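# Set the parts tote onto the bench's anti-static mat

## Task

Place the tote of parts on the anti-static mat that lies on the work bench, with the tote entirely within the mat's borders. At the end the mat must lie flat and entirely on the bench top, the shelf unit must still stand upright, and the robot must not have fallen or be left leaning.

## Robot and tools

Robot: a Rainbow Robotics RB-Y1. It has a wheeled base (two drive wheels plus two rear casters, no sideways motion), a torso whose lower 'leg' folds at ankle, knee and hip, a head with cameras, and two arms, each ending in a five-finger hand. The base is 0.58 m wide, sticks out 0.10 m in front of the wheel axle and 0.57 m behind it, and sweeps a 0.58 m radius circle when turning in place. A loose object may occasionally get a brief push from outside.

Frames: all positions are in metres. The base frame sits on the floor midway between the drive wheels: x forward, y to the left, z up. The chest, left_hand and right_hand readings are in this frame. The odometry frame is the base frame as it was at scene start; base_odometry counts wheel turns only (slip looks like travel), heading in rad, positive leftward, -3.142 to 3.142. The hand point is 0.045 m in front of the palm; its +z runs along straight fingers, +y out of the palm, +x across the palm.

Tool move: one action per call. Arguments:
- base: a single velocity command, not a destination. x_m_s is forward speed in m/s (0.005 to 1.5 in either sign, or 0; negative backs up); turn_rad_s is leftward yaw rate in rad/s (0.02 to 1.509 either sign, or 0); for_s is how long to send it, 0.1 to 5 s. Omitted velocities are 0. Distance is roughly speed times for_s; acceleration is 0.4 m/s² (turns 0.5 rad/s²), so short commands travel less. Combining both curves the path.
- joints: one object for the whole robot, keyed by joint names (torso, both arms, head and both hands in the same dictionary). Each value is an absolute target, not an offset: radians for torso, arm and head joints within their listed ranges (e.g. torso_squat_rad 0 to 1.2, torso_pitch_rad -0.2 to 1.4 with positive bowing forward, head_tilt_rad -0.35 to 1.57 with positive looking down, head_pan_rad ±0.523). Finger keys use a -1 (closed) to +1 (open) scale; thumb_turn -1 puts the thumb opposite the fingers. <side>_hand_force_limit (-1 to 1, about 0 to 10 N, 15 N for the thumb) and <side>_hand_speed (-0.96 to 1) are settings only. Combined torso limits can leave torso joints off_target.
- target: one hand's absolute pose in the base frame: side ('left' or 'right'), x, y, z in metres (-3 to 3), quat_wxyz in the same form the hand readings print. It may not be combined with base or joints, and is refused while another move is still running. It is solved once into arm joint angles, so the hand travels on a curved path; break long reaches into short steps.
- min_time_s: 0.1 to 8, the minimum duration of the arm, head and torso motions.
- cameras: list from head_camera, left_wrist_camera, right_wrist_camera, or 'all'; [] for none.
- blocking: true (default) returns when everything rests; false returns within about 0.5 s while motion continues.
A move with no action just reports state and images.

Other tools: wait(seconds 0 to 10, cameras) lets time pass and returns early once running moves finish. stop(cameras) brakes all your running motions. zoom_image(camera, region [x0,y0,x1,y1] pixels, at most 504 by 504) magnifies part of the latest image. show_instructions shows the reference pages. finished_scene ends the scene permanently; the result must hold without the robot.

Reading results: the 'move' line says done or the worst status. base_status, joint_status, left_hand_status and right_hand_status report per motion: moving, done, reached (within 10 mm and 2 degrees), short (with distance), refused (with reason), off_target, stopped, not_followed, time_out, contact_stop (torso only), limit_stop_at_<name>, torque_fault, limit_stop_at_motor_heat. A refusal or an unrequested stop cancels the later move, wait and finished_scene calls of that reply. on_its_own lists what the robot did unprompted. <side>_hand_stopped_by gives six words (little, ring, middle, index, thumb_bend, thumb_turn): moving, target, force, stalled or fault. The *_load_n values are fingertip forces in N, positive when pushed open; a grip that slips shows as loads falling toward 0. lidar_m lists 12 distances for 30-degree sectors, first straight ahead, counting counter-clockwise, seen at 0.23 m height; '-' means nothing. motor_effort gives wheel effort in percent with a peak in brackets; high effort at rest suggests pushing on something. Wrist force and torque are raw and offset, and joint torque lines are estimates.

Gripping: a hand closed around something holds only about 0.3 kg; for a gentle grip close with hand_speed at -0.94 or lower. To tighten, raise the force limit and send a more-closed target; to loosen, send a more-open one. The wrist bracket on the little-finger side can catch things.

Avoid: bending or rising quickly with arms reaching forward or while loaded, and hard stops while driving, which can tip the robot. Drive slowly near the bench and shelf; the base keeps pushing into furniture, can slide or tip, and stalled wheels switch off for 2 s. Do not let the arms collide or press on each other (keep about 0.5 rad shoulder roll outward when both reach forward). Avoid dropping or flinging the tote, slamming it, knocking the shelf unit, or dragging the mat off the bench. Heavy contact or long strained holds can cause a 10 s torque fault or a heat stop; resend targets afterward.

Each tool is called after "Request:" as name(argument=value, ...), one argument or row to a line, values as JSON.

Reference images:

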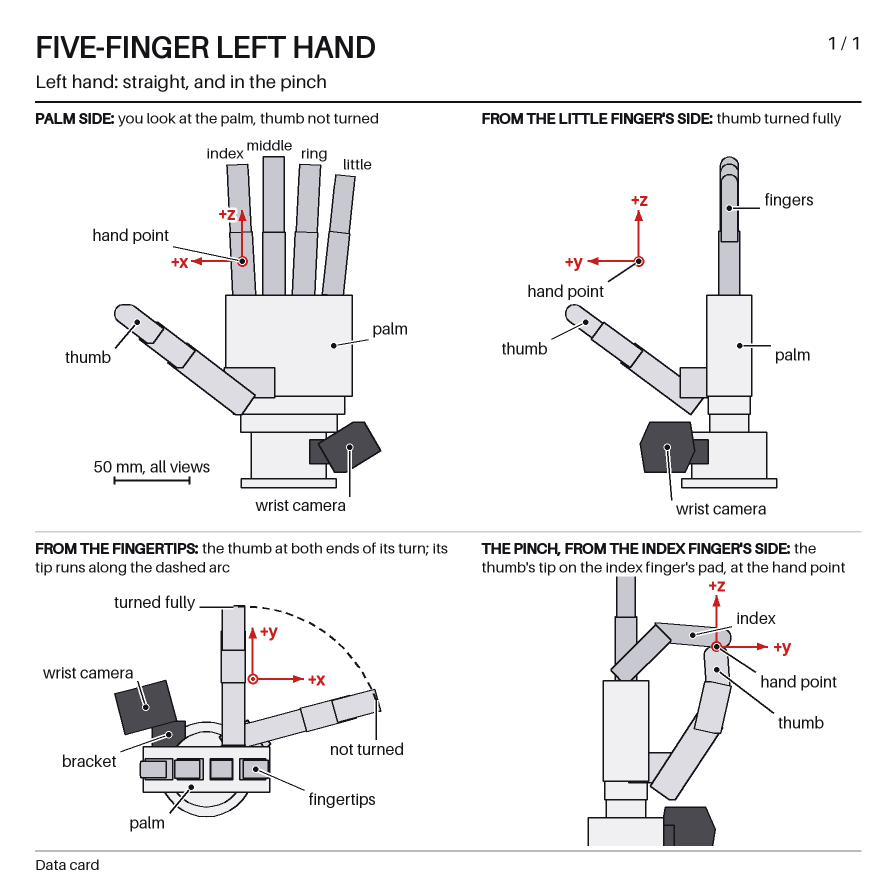

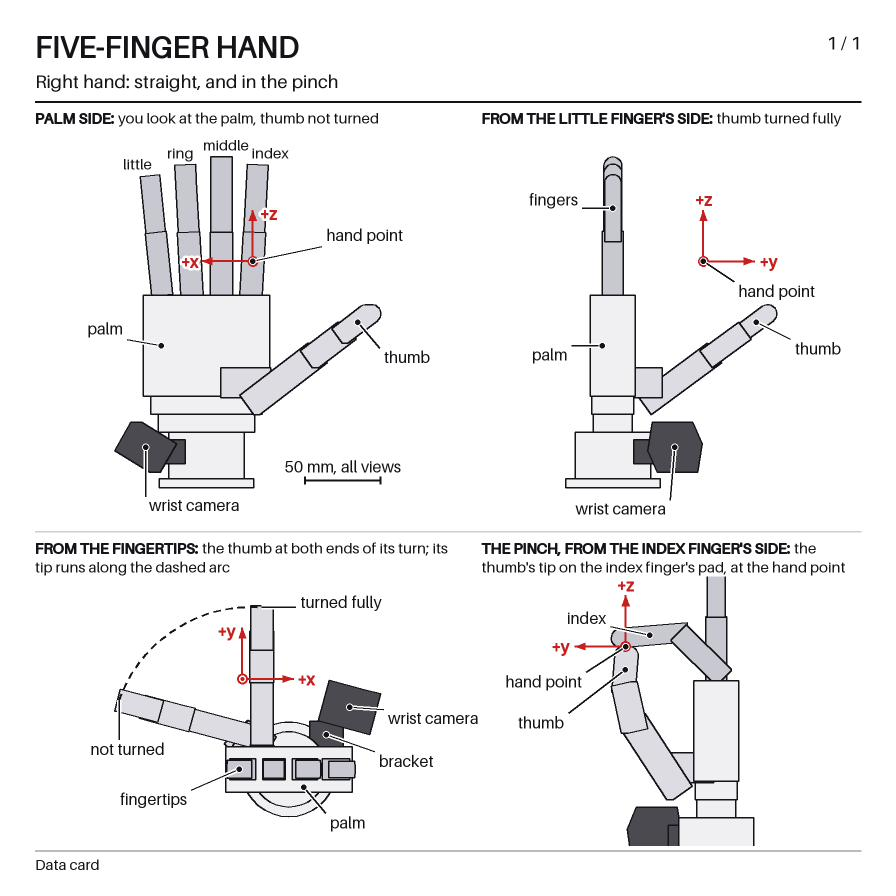

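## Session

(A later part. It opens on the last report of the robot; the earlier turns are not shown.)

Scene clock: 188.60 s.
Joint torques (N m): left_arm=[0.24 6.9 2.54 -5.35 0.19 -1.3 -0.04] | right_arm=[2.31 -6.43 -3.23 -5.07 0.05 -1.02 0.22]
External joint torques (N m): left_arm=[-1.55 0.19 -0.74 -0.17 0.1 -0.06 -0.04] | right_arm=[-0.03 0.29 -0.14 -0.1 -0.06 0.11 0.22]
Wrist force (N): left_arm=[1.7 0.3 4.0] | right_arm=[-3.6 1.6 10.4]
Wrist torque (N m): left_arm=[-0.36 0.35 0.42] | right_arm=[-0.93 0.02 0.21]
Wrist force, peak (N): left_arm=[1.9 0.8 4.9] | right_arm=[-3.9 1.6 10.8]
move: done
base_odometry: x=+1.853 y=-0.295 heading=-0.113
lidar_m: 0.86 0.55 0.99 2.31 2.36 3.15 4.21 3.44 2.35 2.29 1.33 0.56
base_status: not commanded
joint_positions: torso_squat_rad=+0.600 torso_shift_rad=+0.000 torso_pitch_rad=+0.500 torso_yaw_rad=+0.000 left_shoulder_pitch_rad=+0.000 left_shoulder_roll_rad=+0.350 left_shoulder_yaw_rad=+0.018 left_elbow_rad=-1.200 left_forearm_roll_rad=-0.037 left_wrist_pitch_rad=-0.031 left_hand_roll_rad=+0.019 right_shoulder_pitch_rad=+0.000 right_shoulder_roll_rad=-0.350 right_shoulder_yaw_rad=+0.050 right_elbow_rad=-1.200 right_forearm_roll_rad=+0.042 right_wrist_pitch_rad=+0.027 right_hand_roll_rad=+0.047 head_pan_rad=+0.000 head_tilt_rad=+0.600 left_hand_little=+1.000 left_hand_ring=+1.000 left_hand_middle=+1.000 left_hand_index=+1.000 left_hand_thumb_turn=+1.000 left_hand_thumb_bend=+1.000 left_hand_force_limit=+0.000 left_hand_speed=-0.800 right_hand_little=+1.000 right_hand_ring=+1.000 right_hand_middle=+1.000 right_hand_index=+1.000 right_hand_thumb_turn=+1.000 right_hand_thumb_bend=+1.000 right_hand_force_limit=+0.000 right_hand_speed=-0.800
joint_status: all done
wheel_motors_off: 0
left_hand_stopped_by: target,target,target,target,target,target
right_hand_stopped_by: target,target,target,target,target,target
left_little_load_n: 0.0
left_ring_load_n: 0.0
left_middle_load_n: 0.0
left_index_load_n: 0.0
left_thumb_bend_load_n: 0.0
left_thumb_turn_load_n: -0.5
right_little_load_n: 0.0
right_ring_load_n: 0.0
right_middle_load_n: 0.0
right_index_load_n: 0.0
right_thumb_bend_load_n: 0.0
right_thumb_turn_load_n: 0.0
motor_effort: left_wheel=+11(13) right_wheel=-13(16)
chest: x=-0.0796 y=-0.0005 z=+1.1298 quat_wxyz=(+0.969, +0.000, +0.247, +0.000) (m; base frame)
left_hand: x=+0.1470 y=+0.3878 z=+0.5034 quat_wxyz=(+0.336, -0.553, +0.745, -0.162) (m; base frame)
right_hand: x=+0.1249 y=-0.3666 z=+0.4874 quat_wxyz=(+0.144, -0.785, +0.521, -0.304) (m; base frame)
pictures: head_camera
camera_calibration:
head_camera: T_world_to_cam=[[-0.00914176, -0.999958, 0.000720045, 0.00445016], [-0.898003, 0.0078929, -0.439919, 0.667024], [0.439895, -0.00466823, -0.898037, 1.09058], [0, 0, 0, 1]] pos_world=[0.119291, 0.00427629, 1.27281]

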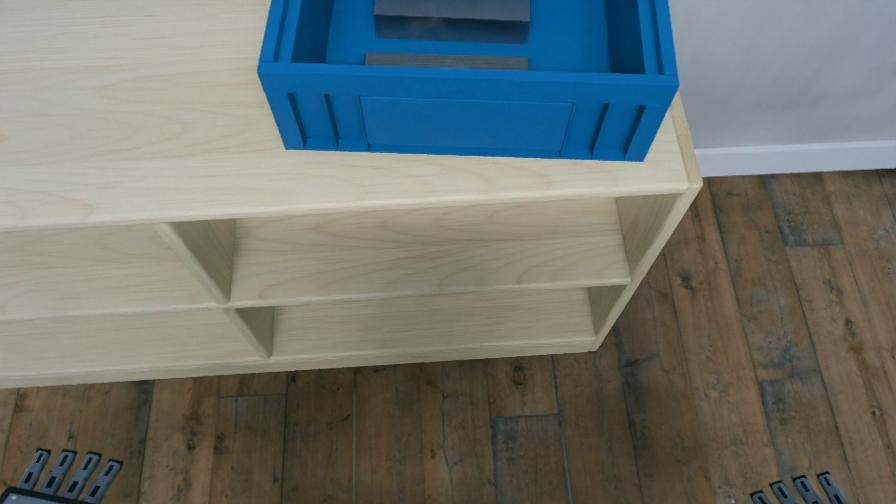

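Request:
move(
  target={"side": "left", "x": 0.42, "y": 0.42, "z": 0.80, "quat_wxyz": [0.7071, 0.7071, 0, 0]},
  min_time_s=3,
  cameras=["head_camera", "left_wrist_camera"],
)

Request:
move(
  target={"side": "right", "x": 0.42, "y": -0.42, "z": 0.80, "quat_wxyz": [0, 0, 0.7071, 0.7071]},
  min_time_s=3,
  cameras=["all"],
)

Scene clock: 200.07 s.
Joint torques (N m): left_arm=[-10.33 20.84 2.77 -5.16 1.45 0.88 0.14] | right_arm=[2.42 -6.11 -3.16 -5.05 -0.07 -1.06 0.13]
External joint torques (N m): left_arm=[-1.33 2.67 0.28 0.46 -0.03 0.21 0.14] | right_arm=[0.07 0.6 -0.08 -0.09 -0.19 0.07 0.12]
Wrist force (N): left_arm=[0.0 -7.7 3.0] | right_arm=[-3.7 1.3 10.5]
Wrist torque (N m): left_arm=[-0.88 0.45 0.63] | right_arm=[-0.99 0.07 0.18]
Wrist force, peak (N): left_arm=[0.2 -8.1 3.4] | right_arm=[-4.2 1.5 10.7]
move: short
base_odometry: x=+1.853 y=-0.295 heading=-0.113
lidar_m: 0.86 0.56 0.99 2.31 2.37 3.16 4.22 3.44 2.35 2.29 1.33 0.57
base_status: not commanded
joint_positions: torso_squat_rad=+0.600 torso_shift_rad=+0.000 torso_pitch_rad=+0.500 torso_yaw_rad=+0.000 left_shoulder_pitch_rad=-0.820 left_shoulder_roll_rad=+0.883 left_shoulder_yaw_rad=+0.454 left_elbow_rad=-0.267 left_forearm_roll_rad=+1.647 left_wrist_pitch_rad=+1.379 left_hand_roll_rad=+1.119 right_shoulder_pitch_rad=+0.000 right_shoulder_roll_rad=-0.350 right_shoulder_yaw_rad=+0.050 right_elbow_rad=-1.200 right_forearm_roll_rad=+0.042 right_wrist_pitch_rad=+0.027 right_hand_roll_rad=+0.047 head_pan_rad=+0.000 head_tilt_rad=+0.600 left_hand_little=+1.000 left_hand_ring=+1.000 left_hand_middle=+1.000 left_hand_index=+1.000 left_hand_thumb_turn=+1.000 left_hand_thumb_bend=+1.000 left_hand_force_limit=+0.000 left_hand_speed=-0.800 right_hand_little=+1.000 right_hand_ring=+1.000 right_hand_middle=+1.000 right_hand_index=+1.000 right_hand_thumb_turn=+1.000 right_hand_thumb_bend=+1.000 right_hand_force_limit=+0.000 right_hand_speed=-0.800
joint_status: all done
wheel_motors_off: 0
left_hand_stopped_by: target,target,target,target,target,target
right_hand_stopped_by: target,target,target,target,target,target
left_little_load_n: -0.5
left_ring_load_n: 0.0
left_middle_load_n: 0.0
left_index_load_n: 0.0
left_thumb_bend_load_n: 0.0
left_thumb_turn_load_n: 0.0
right_little_load_n: 0.0
right_ring_load_n: 0.0
right_middle_load_n: 0.0
right_index_load_n: 0.0
right_thumb_bend_load_n: 0.0
right_thumb_turn_load_n: 0.0
motor_effort: left_wheel=+11(13) right_wheel=-14(17)
chest: x=-0.0796 y=-0.0005 z=+1.1298 quat_wxyz=(+0.969, +0.000, +0.247, +0.000) (m; base frame)
left_hand: x=+0.4196 y=+0.4194 z=+0.8002 quat_wxyz=(-0.437, -0.816, -0.334, -0.180) (m; base frame)
left_hand_status: short (checked arc, as near as the solve gets, planned for 3.0 s): 1 mm and 55.3 deg off. The place is met; only the turn is off.
right_hand: x=+0.1249 y=-0.3666 z=+0.4874 quat_wxyz=(+0.144, -0.785, +0.521, -0.304) (m; base frame)
pictures: head_camera, left_wrist_camera
camera_calibration:
head_camera: T_world_to_cam=[[-0.00914176, -0.999958, 0.000720045, 0.00445016], [-0.898003, 0.0078929, -0.439919, 0.667024], [0.439895, -0.00466823, -0.898037, 1.09058], [0, 0, 0, 1]] pos_world=[0.119291, 0.00427629, 1.27281]
left_wrist_camera: T_world_to_cam=[[-0.227968, 0.553716, -0.800893, 0.500602], [0.37082, 0.809937, 0.454417, -0.854382], [0.900291, -0.193394, -0.389969, 0.135563], [0, 0, 0, 1]] pos_world=[0.308897, 0.441021, 0.84204]

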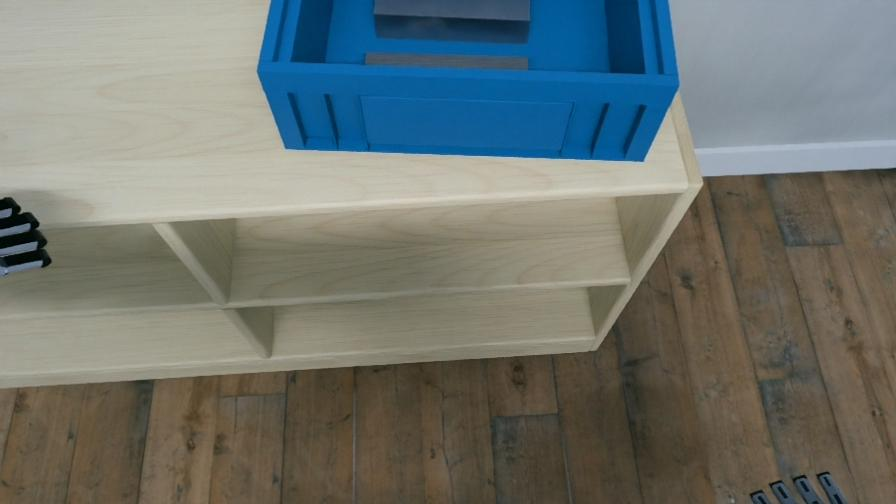

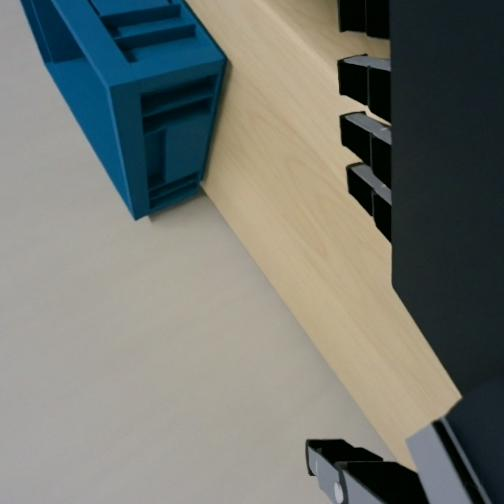

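Scene clock: 203.40 s.
Joint torques (N m): left_arm=[-10.51 20.38 2.61 -5.36 1.41 1.05 0.22] | right_arm=[-9.3 -17.9 -3.06 -5.25 -1.67 1.09 0.03]
External joint torques (N m): left_arm=[-1.5 2.21 0.11 0.26 -0.07 0.39 0.22] | right_arm=[-0.2 0.88 -0.76 0.35 -0.29 0.39 0.02]
Wrist force (N): left_arm=[0.6 -7.4 3.8] | right_arm=[-1.9 -6.2 9.6]
Wrist torque (N m): left_arm=[-0.90 0.38 0.64] | right_arm=[-1.45 -0.07 0.05]
Wrist force, peak (N): left_arm=[0.4 -8.2 3.5] | right_arm=[-0.8 -1.7 12.2]
move: short
base_odometry: x=+1.853 y=-0.295 heading=-0.113
lidar_m: 0.86 0.56 0.99 2.31 2.37 3.16 4.22 3.45 2.35 2.29 1.32 0.56
base_status: not commanded
joint_positions: torso_squat_rad=+0.600 torso_shift_rad=+0.000 torso_pitch_rad=+0.500 torso_yaw_rad=+0.000 left_shoulder_pitch_rad=-0.820 left_shoulder_roll_rad=+0.883 left_shoulder_yaw_rad=+0.454 left_elbow_rad=-0.267 left_forearm_roll_rad=+1.647 left_wrist_pitch_rad=+1.379 left_hand_roll_rad=+1.119 right_shoulder_pitch_rad=-0.825 right_shoulder_roll_rad=-0.879 right_shoulder_yaw_rad=-0.496 right_elbow_rad=-0.267 right_forearm_roll_rad=-1.601 right_wrist_pitch_rad=+1.388 right_hand_roll_rad=-1.119 head_pan_rad=+0.000 head_tilt_rad=+0.600 left_hand_little=+1.000 left_hand_ring=+1.000 left_hand_middle=+1.000 left_hand_index=+1.000 left_hand_thumb_turn=+1.000 left_hand_thumb_bend=+1.000 left_hand_force_limit=+0.000 left_hand_speed=-0.800 right_hand_little=+1.000 right_hand_ring=+1.000 right_hand_middle=+1.000 right_hand_index=+1.000 right_hand_thumb_turn=+1.000 right_hand_thumb_bend=+1.000 right_hand_force_limit=+0.000 right_hand_speed=-0.800
joint_status: all done
wheel_motors_off: 0
left_hand_stopped_by: target,target,target,target,target,target
right_hand_stopped_by: target,target,target,target,target,target
left_little_load_n: 0.0
left_ring_load_n: 0.0
left_middle_load_n: 0.0
left_index_load_n: 0.0
left_thumb_bend_load_n: 0.0
left_thumb_turn_load_n: 0.0
right_little_load_n: 0.0
right_ring_load_n: 0.0
right_middle_load_n: 0.0
right_index_load_n: 0.0
right_thumb_bend_load_n: 0.0
right_thumb_turn_load_n: 0.0
motor_effort: left_wheel=+12(13) right_wheel=-12(16)
chest: x=-0.0796 y=-0.0005 z=+1.1298 quat_wxyz=(+0.969, +0.000, +0.247, +0.000) (m; base frame)
left_hand: x=+0.4196 y=+0.4194 z=+0.8002 quat_wxyz=(-0.437, -0.816, -0.334, -0.180) (m; base frame)
right_hand: x=+0.4196 y=-0.4194 z=+0.8002 quat_wxyz=(+0.179, +0.333, +0.816, +0.438) (m; base frame)
right_hand_status: short (checked arc, as near as the solve gets, planned for 3.0 s): 1 mm and 55.1 deg off. The place is met; only the turn is off.
pictures: head_camera, left_wrist_camera, right_wrist_camera
camera_calibration:
head_camera: T_world_to_cam=[[-0.00914176, -0.999958, 0.000720045, 0.00445016], [-0.898003, 0.0078929, -0.439919, 0.667024], [0.439895, -0.00466823, -0.898037, 1.09058], [0, 0, 0, 1]] pos_world=[0.119291, 0.00427629, 1.27281]
left_wrist_camera: T_world_to_cam=[[-0.227988, 0.55372, -0.800884, 0.500599], [0.370853, 0.80993, 0.454403, -0.854377], [0.900272, -0.193412, -0.390003, 0.135606], [0, 0, 0, 1]] pos_world=[0.308897, 0.441022, 0.84204]
right_wrist_camera: T_world_to_cam=[[0.127442, 0.586837, 0.799613, -0.451901], [0.390235, -0.770833, 0.503521, -0.893068], [0.911853, 0.247867, -0.327241, 0.0995972], [0, 0, 0, 1]] pos_world=[0.315279, -0.447901, 0.843617]

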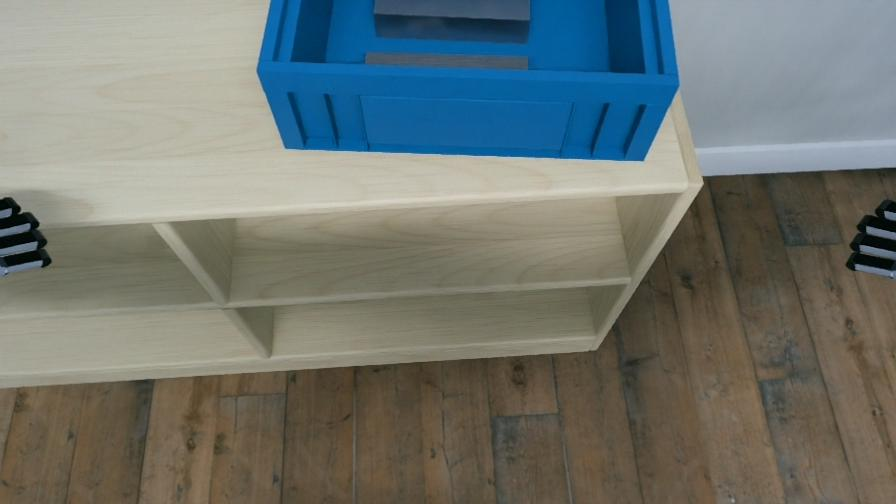

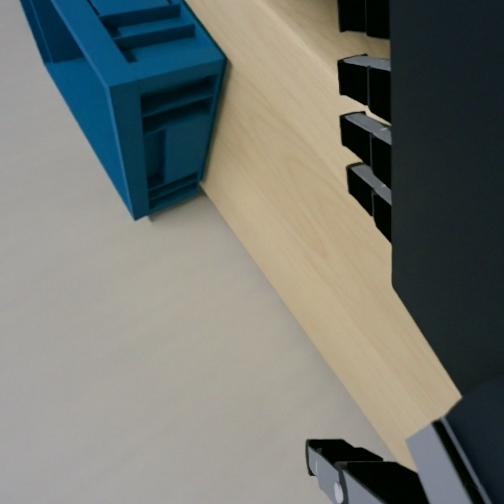

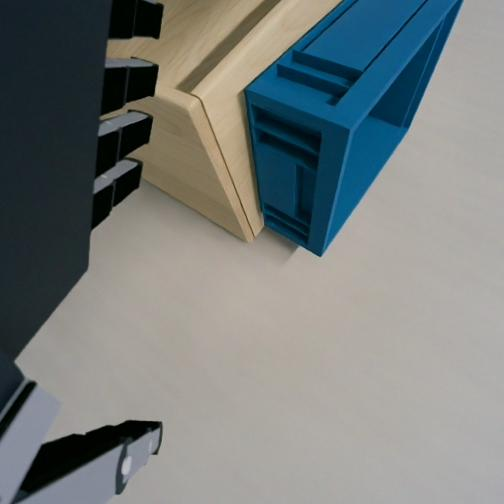

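Request:
zoom_image(
  camera="left_wrist_camera",
  region=[20, 0, 260, 230],
)

Request:
zoom_image(
  camera="right_wrist_camera",
  region=[220, 0, 470, 270],
)

Scaled by 2.100 from the camera's 504x504 image, which has a finer 720x720 frame.

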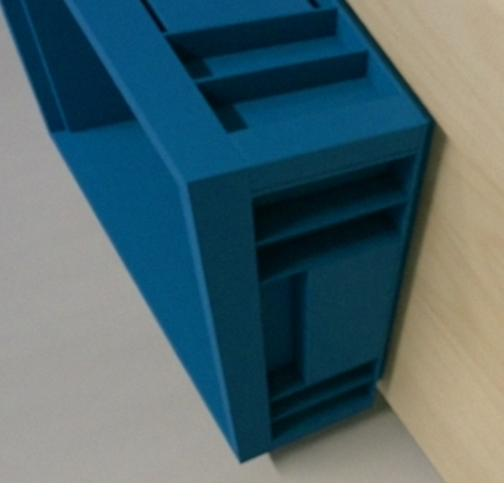

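Scaled by 1.867 from the camera's 504x504 image, which has a finer 720x720 frame.

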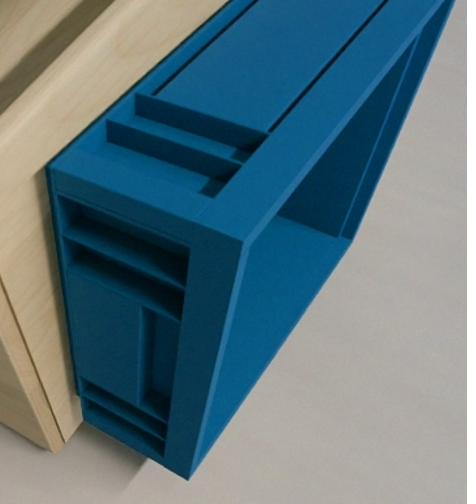

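Request:
move(
  target={"side": "left", "x": 0.38, "y": 0.33, "z": 0.95, "quat_wxyz": [0, 1, 0, 0]},
  min_time_s=3,
  cameras=["head_camera", "left_wrist_camera"],
)

Request:
move(
  target={"side": "right", "x": 0.38, "y": -0.33, "z": 0.95, "quat_wxyz": [0, 0, 1, 0]},
  min_time_s=3,
  cameras=["all"],
)

Scene clock: 269.77 s.
Joint torques (N m): left_arm=[-14.39 17.47 7.25 -2.77 0 0.13 0.16] | right_arm=[-9.42 -17.89 -3.16 -5.2 -1.65 0.98 0.03]
External joint torques (N m): left_arm=[-0.93 2.3 -1.43 -0.35 -0.09 0.23 0.16] | right_arm=[-0.32 0.9 -0.86 0.4 -0.26 0.28 0.03]
Wrist force (N): left_arm=[0.0 -2.7 6.3] | right_arm=[-1.7 -6.3 9.3]
Wrist torque (N m): left_arm=[-0.68 0.53 0.46] | right_arm=[-1.45 -0.05 0.05]
Wrist force, peak (N): left_arm=[0.4 -8.4 3.7] | right_arm=[-2.0 -7.1 9.5]
move: done
base_odometry: x=+1.853 y=-0.295 heading=-0.113
lidar_m: 0.87 0.55 1.00 2.30 2.37 3.15 4.22 3.44 2.35 2.29 1.32 0.57
base_status: not commanded
joint_positions: torso_squat_rad=+0.600 torso_shift_rad=+0.000 torso_pitch_rad=+0.500 torso_yaw_rad=+0.000 left_shoulder_pitch_rad=-1.059 left_shoulder_roll_rad=+1.297 left_shoulder_yaw_rad=-0.150 left_elbow_rad=-1.529 left_forearm_roll_rad=+1.306 left_wrist_pitch_rad=+1.919 left_hand_roll_rad=+1.918 right_shoulder_pitch_rad=-0.825 right_shoulder_roll_rad=-0.879 right_shoulder_yaw_rad=-0.496 right_elbow_rad=-0.267 right_forearm_roll_rad=-1.601 right_wrist_pitch_rad=+1.388 right_hand_roll_rad=-1.119 head_pan_rad=+0.000 head_tilt_rad=+0.600 left_hand_little=+1.000 left_hand_ring=+1.000 left_hand_middle=+1.000 left_hand_index=+1.000 left_hand_thumb_turn=+1.000 left_hand_thumb_bend=+1.000 left_hand_force_limit=+0.000 left_hand_speed=-0.800 right_hand_little=+1.000 right_hand_ring=+1.000 right_hand_middle=+1.000 right_hand_index=+1.000 right_hand_thumb_turn=+1.000 right_hand_thumb_bend=+1.000 right_hand_force_limit=+0.000 right_hand_speed=-0.800
joint_status: all done
wheel_motors_off: 0
left_hand_stopped_by: target,target,target,target,target,target
right_hand_stopped_by: target,target,target,target,target,target
left_little_load_n: 0.0
left_ring_load_n: 0.0
left_middle_load_n: 0.0
left_index_load_n: 0.0
left_thumb_bend_load_n: -0.5
left_thumb_turn_load_n: 0.0
right_little_load_n: 0.0
right_ring_load_n: 0.0
right_middle_load_n: 0.0
right_index_load_n: 0.0
right_thumb_bend_load_n: 0.0
right_thumb_turn_load_n: 0.0
motor_effort: left_wheel=+12(13) right_wheel=-13(16)
chest: x=-0.0796 y=-0.0005 z=+1.1298 quat_wxyz=(+0.969, +0.000, +0.247, +0.000) (m; base frame)
left_hand: x=+0.3799 y=+0.3299 z=+0.9499 quat_wxyz=(-0.002, -1.000, +0.001, +0.000) (m; base frame)
left_hand_status: reached (checked arc, planned for 3.0 s): 0 mm and 0.2 deg off.
right_hand: x=+0.4196 y=-0.4194 z=+0.8002 quat_wxyz=(+0.179, +0.333, +0.816, +0.438) (m; base frame)
pictures: head_camera, left_wrist_camera
camera_calibration:
head_camera: T_world_to_cam=[[-0.00914176, -0.999958, 0.000720045, 0.00445016], [-0.898003, 0.0078929, -0.439919, 0.667024], [0.439895, -0.00466823, -0.898037, 1.09058], [0, 0, 0, 1]] pos_world=[0.119291, 0.00427629, 1.27281]
left_wrist_camera: T_world_to_cam=[[0.226493, 0.973891, 0.0153865, -0.425596], [0.832427, -0.201747, 0.516105, -0.735439], [0.505734, -0.104086, -0.856387, 0.775868], [0, 0, 0, 1]] pos_world=[0.316211, 0.346868, 1.05056]

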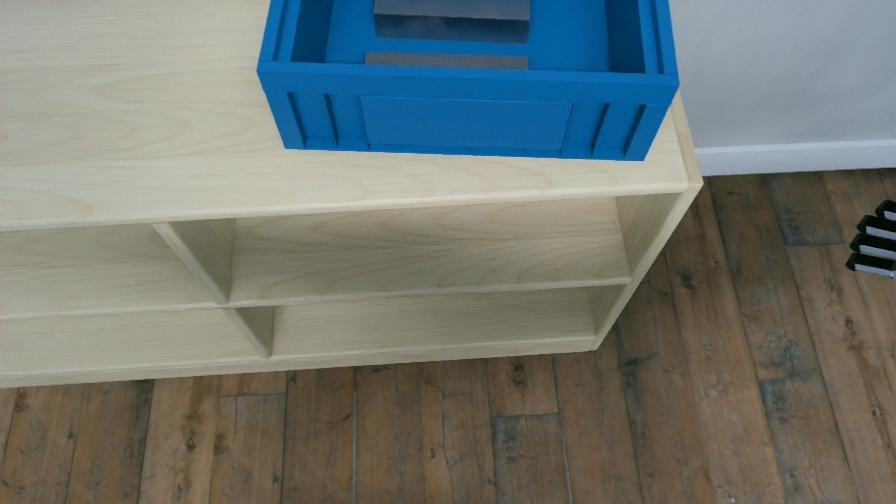

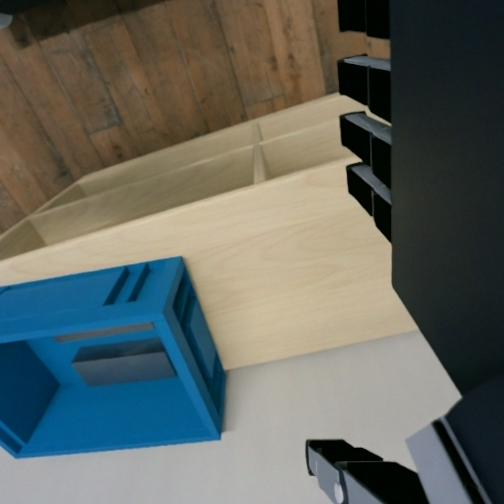

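Scene clock: 273.10 s.
Joint torques (N m): left_arm=[-14.65 17.34 6.67 -2.76 -0.03 0.12 0.4] | right_arm=[-14.44 -15.85 -7.93 -2.81 0.28 0.13 0.15]
External joint torques (N m): left_arm=[-1.18 2.17 -2.02 -0.35 -0.12 0.22 0.4] | right_arm=[-0.64 0.36 0.73 -0.32 0.13 0.19 0.15]
Wrist force (N): left_arm=[0.2 -2.8 5.8] | right_arm=[-2.1 -1.2 11.8]
Wrist torque (N m): left_arm=[-0.71 0.47 0.48] | right_arm=[-1.18 -0.06 0.17]
Wrist force, peak (N): left_arm=[0.2 -3.3 6.5] | right_arm=[-1.3 -4.5 11.5]
move: done
base_odometry: x=+1.853 y=-0.295 heading=-0.113
lidar_m: 0.87 0.55 1.00 2.30 2.36 3.15 4.22 3.45 2.36 2.28 1.32 0.57
base_status: not commanded
joint_positions: torso_squat_rad=+0.600 torso_shift_rad=+0.000 torso_pitch_rad=+0.500 torso_yaw_rad=+0.000 left_shoulder_pitch_rad=-1.059 left_shoulder_roll_rad=+1.297 left_shoulder_yaw_rad=-0.150 left_elbow_rad=-1.529 left_forearm_roll_rad=+1.306 left_wrist_pitch_rad=+1.919 left_hand_roll_rad=+1.918 right_shoulder_pitch_rad=-1.063 right_shoulder_roll_rad=-1.299 right_shoulder_yaw_rad=+0.154 right_elbow_rad=-1.532 right_forearm_roll_rad=-1.307 right_wrist_pitch_rad=+1.919 right_hand_roll_rad=-1.922 head_pan_rad=+0.000 head_tilt_rad=+0.600 left_hand_little=+1.000 left_hand_ring=+1.000 left_hand_middle=+1.000 left_hand_index=+1.000 left_hand_thumb_turn=+1.000 left_hand_thumb_bend=+1.000 left_hand_force_limit=+0.000 left_hand_speed=-0.800 right_hand_little=+1.000 right_hand_ring=+1.000 right_hand_middle=+1.000 right_hand_index=+1.000 right_hand_thumb_turn=+1.000 right_hand_thumb_bend=+1.000 right_hand_force_limit=+0.000 right_hand_speed=-0.800
joint_status: all done
wheel_motors_off: 0
left_hand_stopped_by: target,target,target,target,target,target
right_hand_stopped_by: target,target,target,target,target,target
left_little_load_n: 0.0
left_ring_load_n: 0.0
left_middle_load_n: -0.5
left_index_load_n: 0.5
left_thumb_bend_load_n: -0.5
left_thumb_turn_load_n: 0.0
right_little_load_n: 0.0
right_ring_load_n: 0.0
right_middle_load_n: 0.0
right_index_load_n: 0.0
right_thumb_bend_load_n: 0.0
right_thumb_turn_load_n: 0.0
motor_effort: left_wheel=+10(13) right_wheel=-12(16)
chest: x=-0.0796 y=-0.0005 z=+1.1298 quat_wxyz=(+0.969, +0.000, +0.247, +0.000) (m; base frame)
left_hand: x=+0.3799 y=+0.3299 z=+0.9499 quat_wxyz=(-0.002, -1.000, +0.001, +0.000) (m; base frame)
right_hand: x=+0.3799 y=-0.3300 z=+0.9499 quat_wxyz=(+0.000, -0.001, +1.000, +0.002) (m; base frame)
right_hand_status: reached (checked arc, planned for 3.0 s): 0 mm and 0.2 deg off.
pictures: head_camera, left_wrist_camera, right_wrist_camera
camera_calibration:
head_camera: T_world_to_cam=[[-0.00914176, -0.999958, 0.000720045, 0.00445016], [-0.898003, 0.0078929, -0.439919, 0.667024], [0.439895, -0.00466823, -0.898037, 1.09058], [0, 0, 0, 1]] pos_world=[0.119291, 0.00427629, 1.27281]
left_wrist_camera: T_world_to_cam=[[0.226493, 0.973891, 0.0153865, -0.425596], [0.832427, -0.201747, 0.516105, -0.735439], [0.505734, -0.104086, -0.856387, 0.775868], [0, 0, 0, 1]] pos_world=[0.316211, 0.346868, 1.05056]
right_wrist_camera: T_world_to_cam=[[-0.320734, 0.946949, 0.0204107, 0.41024], [0.817374, 0.26583, 0.511111, -0.711474], [0.478571, 0.180614, -0.859272, 0.810473], [0, 0, 0, 1]] pos_world=[0.32525, -0.345728, 1.05169]

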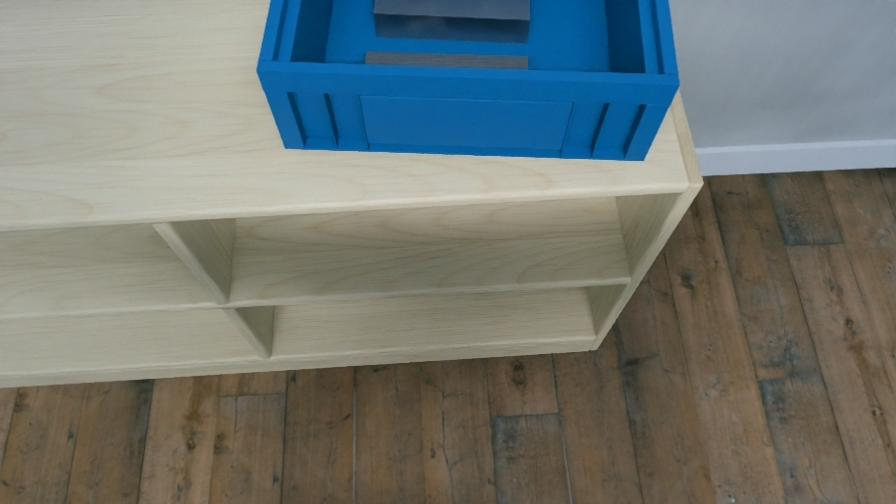

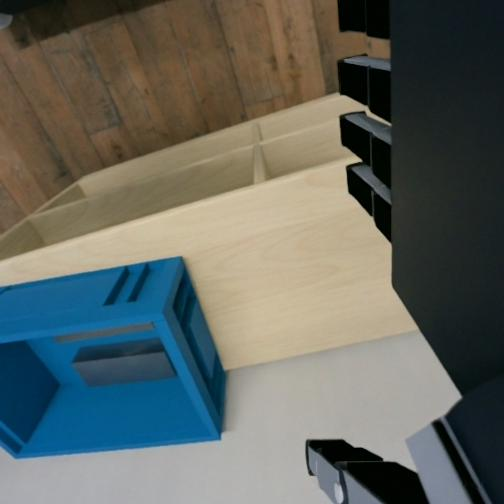

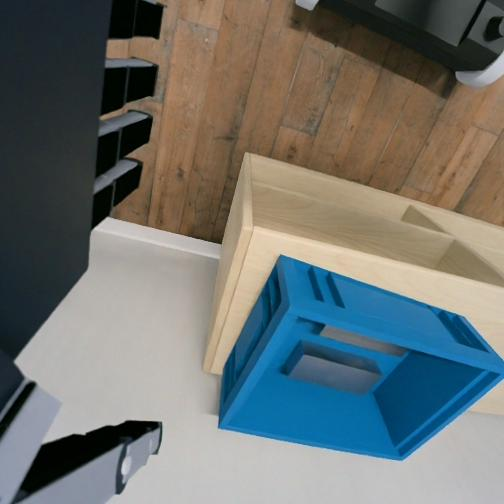

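Request:
move(
  joints={"torso_squat_rad": 0.8},
  min_time_s=2,
)

Request:
move(
  base={"x_m_s": 0.15, "for_s": 1.74},
  cameras=["head_camera"],
)

Request:
move(
  base={"turn_rad_s": -0.1, "for_s": 0.45},
  joints={"head_tilt_rad": 0.4},
  cameras=["all"],
)

Scene clock: 285.63 s.
Joint torques (N m): left_arm=[-14.38 17.35 7.16 -2.6 0.06 0.17 0.27] | right_arm=[-14.42 -16 -7.91 -2.74 0.24 0.12 0.03]
External joint torques (N m): left_arm=[-0.91 2.19 -1.52 -0.18 -0.03 0.28 0.27] | right_arm=[-0.63 0.21 0.74 -0.25 0.09 0.18 0.03]
Wrist force (N): left_arm=[0.0 -3.2 5.5] | right_arm=[-1.4 -1.5 11.4]
Wrist torque (N m): left_arm=[-0.71 0.50 0.51] | right_arm=[-1.22 -0.17 0.21]
Wrist force, peak (N): left_arm=[0.2 -3.3 6.4] | right_arm=[-2.1 -2.2 11.9]
move: done
base_odometry: x=+1.853 y=-0.295 heading=-0.113
lidar_m: 0.87 0.56 1.00 2.31 2.36 3.15 4.22 3.44 2.35 2.28 1.32 0.57
base_status: not commanded
joint_positions: torso_squat_rad=+0.800 torso_shift_rad=+0.000 torso_pitch_rad=+0.500 torso_yaw_rad=+0.000 left_shoulder_pitch_rad=-1.059 left_shoulder_roll_rad=+1.297 left_shoulder_yaw_rad=-0.150 left_elbow_rad=-1.529 left_forearm_roll_rad=+1.306 left_wrist_pitch_rad=+1.919 left_hand_roll_rad=+1.918 right_shoulder_pitch_rad=-1.063 right_shoulder_roll_rad=-1.299 right_shoulder_yaw_rad=+0.154 right_elbow_rad=-1.532 right_forearm_roll_rad=-1.307 right_wrist_pitch_rad=+1.919 right_hand_roll_rad=-1.922 head_pan_rad=+0.000 head_tilt_rad=+0.600 left_hand_little=+1.000 left_hand_ring=+1.000 left_hand_middle=+1.000 left_hand_index=+1.000 left_hand_thumb_turn=+1.000 left_hand_thumb_bend=+1.000 left_hand_force_limit=+0.000 left_hand_speed=-0.800 right_hand_little=+1.000 right_hand_ring=+1.000 right_hand_middle=+1.000 right_hand_index=+1.000 right_hand_thumb_turn=+1.000 right_hand_thumb_bend=+1.000 right_hand_force_limit=+0.000 right_hand_speed=-0.800
joint_status: all done
wheel_motors_off: 0
left_hand_stopped_by: target,target,target,target,target,target
right_hand_stopped_by: target,target,target,target,target,target
left_little_load_n: 0.0
left_ring_load_n: 0.0
left_middle_load_n: 0.0
left_index_load_n: 0.0
left_thumb_bend_load_n: -0.5
left_thumb_turn_load_n: 0.0
right_little_load_n: 0.0
right_ring_load_n: 0.0
right_middle_load_n: 0.0
right_index_load_n: 0.0
right_thumb_bend_load_n: 0.0
right_thumb_turn_load_n: 0.0
motor_effort: left_wheel=+11(13) right_wheel=-14(17)
chest: x=-0.0796 y=-0.0005 z=+1.0397 quat_wxyz=(+0.969, +0.000, +0.247, +0.000) (m; base frame)
left_hand: x=+0.3799 y=+0.3300 z=+0.8599 quat_wxyz=(-0.002, -1.000, +0.001, +0.000) (m; base frame)
right_hand: x=+0.3798 y=-0.3300 z=+0.8599 quat_wxyz=(+0.000, -0.001, +1.000, +0.002) (m; base frame)
pictures: none

Scene clock: 288.27 s.
Joint torques (N m): left_arm=[-13.83 16.98 7.39 -2.74 0.13 -0.01 0.21] | right_arm=[-13.86 -15.31 -8.59 -2.54 0.2 0.03 0.11]
External joint torques (N m): left_arm=[-0.36 1.81 -1.29 -0.32 0.03 0.09 0.21] | right_arm=[-0.07 0.9 0.07 -0.05 0.05 0.09 0.11]
Wrist force (N): left_arm=[-0.1 -3.1 5.9] | right_arm=[-2.0 -1.6 11.3]
Wrist torque (N m): left_arm=[-0.73 0.52 0.47] | right_arm=[-1.21 -0.05 0.19]
Wrist force, peak (N): left_arm=[0.3 -3.5 6.4] | right_arm=[-2.4 -1.9 12.4]
move: done
base_odometry: x=+2.111 y=-0.324 heading=-0.112
lidar_m: 0.61 0.44 0.37 0.91 2.39 3.17 5.12 3.42 2.40 2.27 0.35 0.36
base_status: done (sent for 1.73 of 1.73 s)
joint_positions: torso_squat_rad=+0.800 torso_shift_rad=+0.000 torso_pitch_rad=+0.500 torso_yaw_rad=+0.000 left_shoulder_pitch_rad=-1.059 left_shoulder_roll_rad=+1.298 left_shoulder_yaw_rad=-0.150 left_elbow_rad=-1.529 left_forearm_roll_rad=+1.306 left_wrist_pitch_rad=+1.919 left_hand_roll_rad=+1.918 right_shoulder_pitch_rad=-1.063 right_shoulder_roll_rad=-1.299 right_shoulder_yaw_rad=+0.154 right_elbow_rad=-1.532 right_forearm_roll_rad=-1.307 right_wrist_pitch_rad=+1.919 right_hand_roll_rad=-1.922 head_pan_rad=+0.000 head_tilt_rad=+0.600 left_hand_little=+1.000 left_hand_ring=+1.000 left_hand_middle=+1.000 left_hand_index=+1.000 left_hand_thumb_turn=+1.000 left_hand_thumb_bend=+1.000 left_hand_force_limit=+0.000 left_hand_speed=-0.800 right_hand_little=+1.000 right_hand_ring=+1.000 right_hand_middle=+1.000 right_hand_index=+1.000 right_hand_thumb_turn=+1.000 right_hand_thumb_bend=+1.000 right_hand_force_limit=+0.000 right_hand_speed=-0.800
joint_status: not commanded
wheel_motors_off: 0
left_hand_stopped_by: target,target,target,target,target,target
right_hand_stopped_by: target,target,target,target,target,target
left_little_load_n: 0.0
left_ring_load_n: 0.0
left_middle_load_n: 0.0
left_index_load_n: 0.0
left_thumb_bend_load_n: 0.0
left_thumb_turn_load_n: 0.0
right_little_load_n: 0.0
right_ring_load_n: 0.0
right_middle_load_n: 0.0
right_index_load_n: 0.0
right_thumb_bend_load_n: 0.0
right_thumb_turn_load_n: 0.0
motor_effort: left_wheel=+8(30) right_wheel=-8(19)
chest: x=-0.0796 y=-0.0005 z=+1.0397 quat_wxyz=(+0.969, +0.000, +0.248, +0.000) (m; base frame)
left_hand: x=+0.3799 y=+0.3300 z=+0.8598 quat_wxyz=(-0.002, -1.000, +0.001, +0.000) (m; base frame)
right_hand: x=+0.3799 y=-0.3300 z=+0.8599 quat_wxyz=(+0.000, -0.001, +1.000, +0.002) (m; base frame)
pictures: head_camera
camera_calibration:
head_camera: T_world_to_cam=[[-0.00914151, -0.999958, 0.000721186, 0.00451366], [-0.898062, 0.00789279, -0.439799, 0.627252], [0.439775, -0.00466809, -0.898096, 1.00975], [0, 0, 0, 1]] pos_world=[0.119291, 0.00427629, 1.18271]

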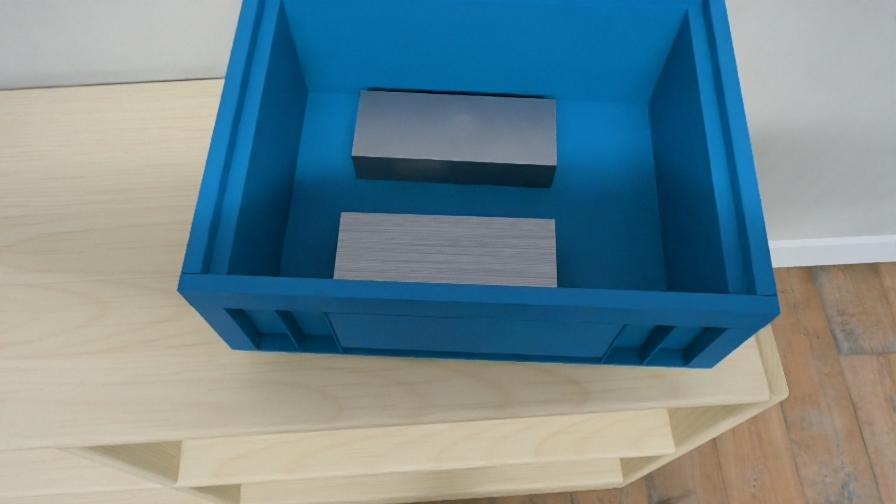

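Scene clock: 289.33 s.
Joint torques (N m): left_arm=[-13.98 16.78 7.21 -2.6 0.16 -0.12 0.25] | right_arm=[-13.98 -15.41 -8.64 -2.59 0.1 0.04 -0.01]
External joint torques (N m): left_arm=[-0.52 1.61 -1.47 -0.18 0.07 -0.02 0.25] | right_arm=[-0.19 0.8 0.01 -0.1 -0.05 0.1 -0.01]
Wrist force (N): left_arm=[0.2 -3.1 5.9] | right_arm=[-2.0 -2.0 11.3]
Wrist torque (N m): left_arm=[-0.72 0.51 0.52] | right_arm=[-1.31 -0.07 0.18]
Wrist force, peak (N): left_arm=[0.0 -3.4 6.1] | right_arm=[-2.1 -2.0 11.9]
move: done
base_odometry: x=+2.111 y=-0.324 heading=-0.158
lidar_m: 0.61 0.46 0.36 0.91 2.35 3.05 4.47 3.60 2.43 2.27 0.38 0.36
base_status: done (sent for 0.47 of 0.47 s)
joint_positions: torso_squat_rad=+0.800 torso_shift_rad=+0.000 torso_pitch_rad=+0.500 torso_yaw_rad=+0.000 left_shoulder_pitch_rad=-1.059 left_shoulder_roll_rad=+1.298 left_shoulder_yaw_rad=-0.150 left_elbow_rad=-1.529 left_forearm_roll_rad=+1.306 left_wrist_pitch_rad=+1.919 left_hand_roll_rad=+1.918 right_shoulder_pitch_rad=-1.063 right_shoulder_roll_rad=-1.299 right_shoulder_yaw_rad=+0.154 right_elbow_rad=-1.532 right_forearm_roll_rad=-1.307 right_wrist_pitch_rad=+1.919 right_hand_roll_rad=-1.922 head_pan_rad=+0.000 head_tilt_rad=+0.400 left_hand_little=+1.000 left_hand_ring=+1.000 left_hand_middle=+1.000 left_hand_index=+1.000 left_hand_thumb_turn=+1.000 left_hand_thumb_bend=+1.000 left_hand_force_limit=+0.000 left_hand_speed=-0.800 right_hand_little=+1.000 right_hand_ring=+1.000 right_hand_middle=+1.000 right_hand_index=+1.000 right_hand_thumb_turn=+1.000 right_hand_thumb_bend=+1.000 right_hand_force_limit=+0.000 right_hand_speed=-0.800
joint_status: all done
wheel_motors_off: 0
left_hand_stopped_by: target,target,target,target,target,target
right_hand_stopped_by: target,target,target,target,target,target
left_little_load_n: 0.0
left_ring_load_n: 0.0
left_middle_load_n: 0.0
left_index_load_n: 0.5
left_thumb_bend_load_n: 0.0
left_thumb_turn_load_n: 0.0
right_little_load_n: 0.0
right_ring_load_n: 0.0
right_middle_load_n: 0.0
right_index_load_n: 0.0
right_thumb_bend_load_n: 0.0
right_thumb_turn_load_n: 0.0
motor_effort: left_wheel=+5(26) right_wheel=-10(29)
chest: x=-0.0796 y=-0.0005 z=+1.0397 quat_wxyz=(+0.969, +0.000, +0.248, +0.000) (m; base frame)
left_hand: x=+0.3799 y=+0.3300 z=+0.8598 quat_wxyz=(-0.002, -1.000, +0.001, +0.000) (m; base frame)
right_hand: x=+0.3799 y=-0.3300 z=+0.8599 quat_wxyz=(+0.000, -0.001, +1.000, +0.002) (m; base frame)
pictures: head_camera, left_wrist_camera, right_wrist_camera
camera_calibration:
head_camera: T_world_to_cam=[[-0.00924306, -0.999957, -0.0010897, 0.00671103], [-0.792814, 0.00799246, -0.609411, 0.827859], [0.609393, -0.00476889, -0.792854, 0.87692], [0, 0, 0, 1]] pos_world=[0.122012, 0.00427605, 1.19978]
left_wrist_camera: T_world_to_cam=[[0.226518, 0.973884, 0.0154891, -0.424411], [0.832462, -0.201831, 0.516015, -0.688815], [0.505665, -0.103992, -0.856439, 0.698757], [0, 0, 0, 1]] pos_world=[0.316211, 0.346968, 0.960456]
right_wrist_camera: T_world_to_cam=[[-0.320765, 0.946942, 0.0202807, 0.412116], [0.817381, 0.265932, 0.511046, -0.665355], [0.478538, 0.180503, -0.859314, 0.733046], [0, 0, 0, 1]] pos_world=[0.32525, -0.345627, 0.961586]

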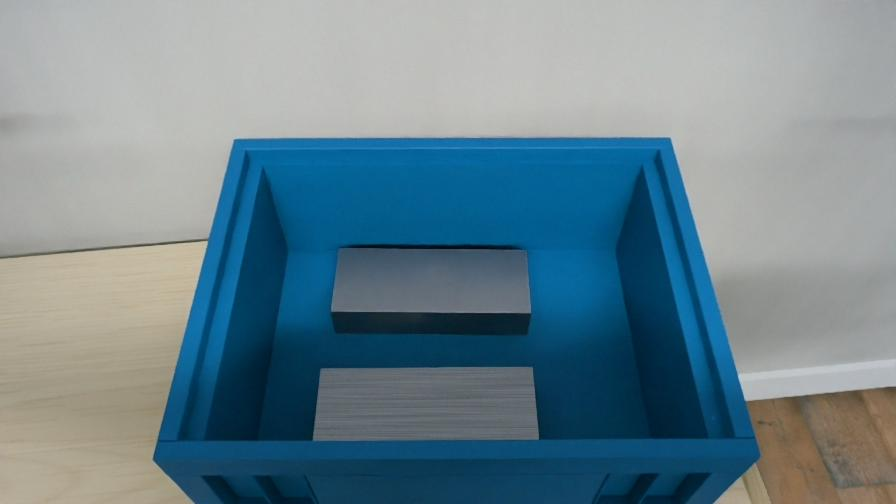

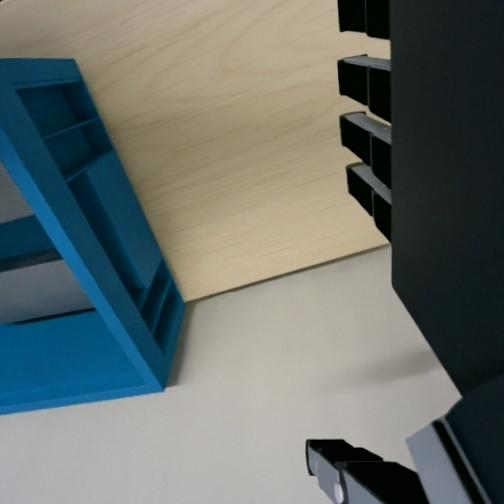

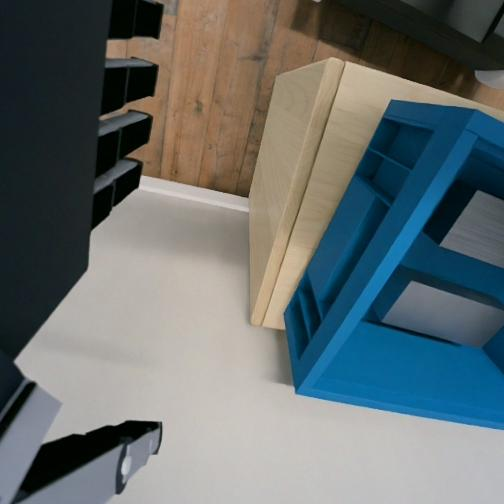

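Request:
zoom_image(
  camera="left_wrist_camera",
  region=[0, 40, 220, 400],
)

Request:
zoom_image(
  camera="right_wrist_camera",
  region=[250, 50, 504, 410],
)

Scaled by 1.400 from the camera's 504x504 image, which has a finer 720x720 frame.

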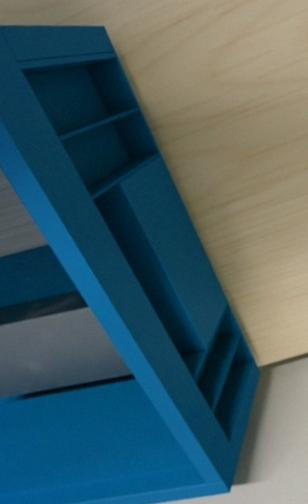

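Scaled by 1.400 from the camera's 504x504 image, which has a finer 720x720 frame.

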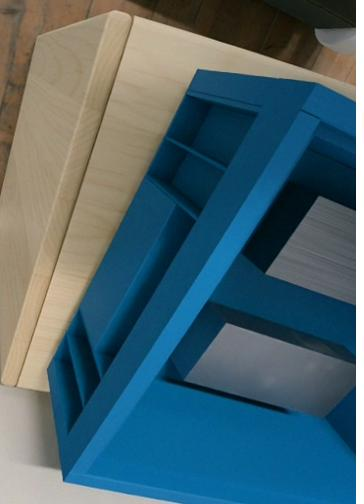

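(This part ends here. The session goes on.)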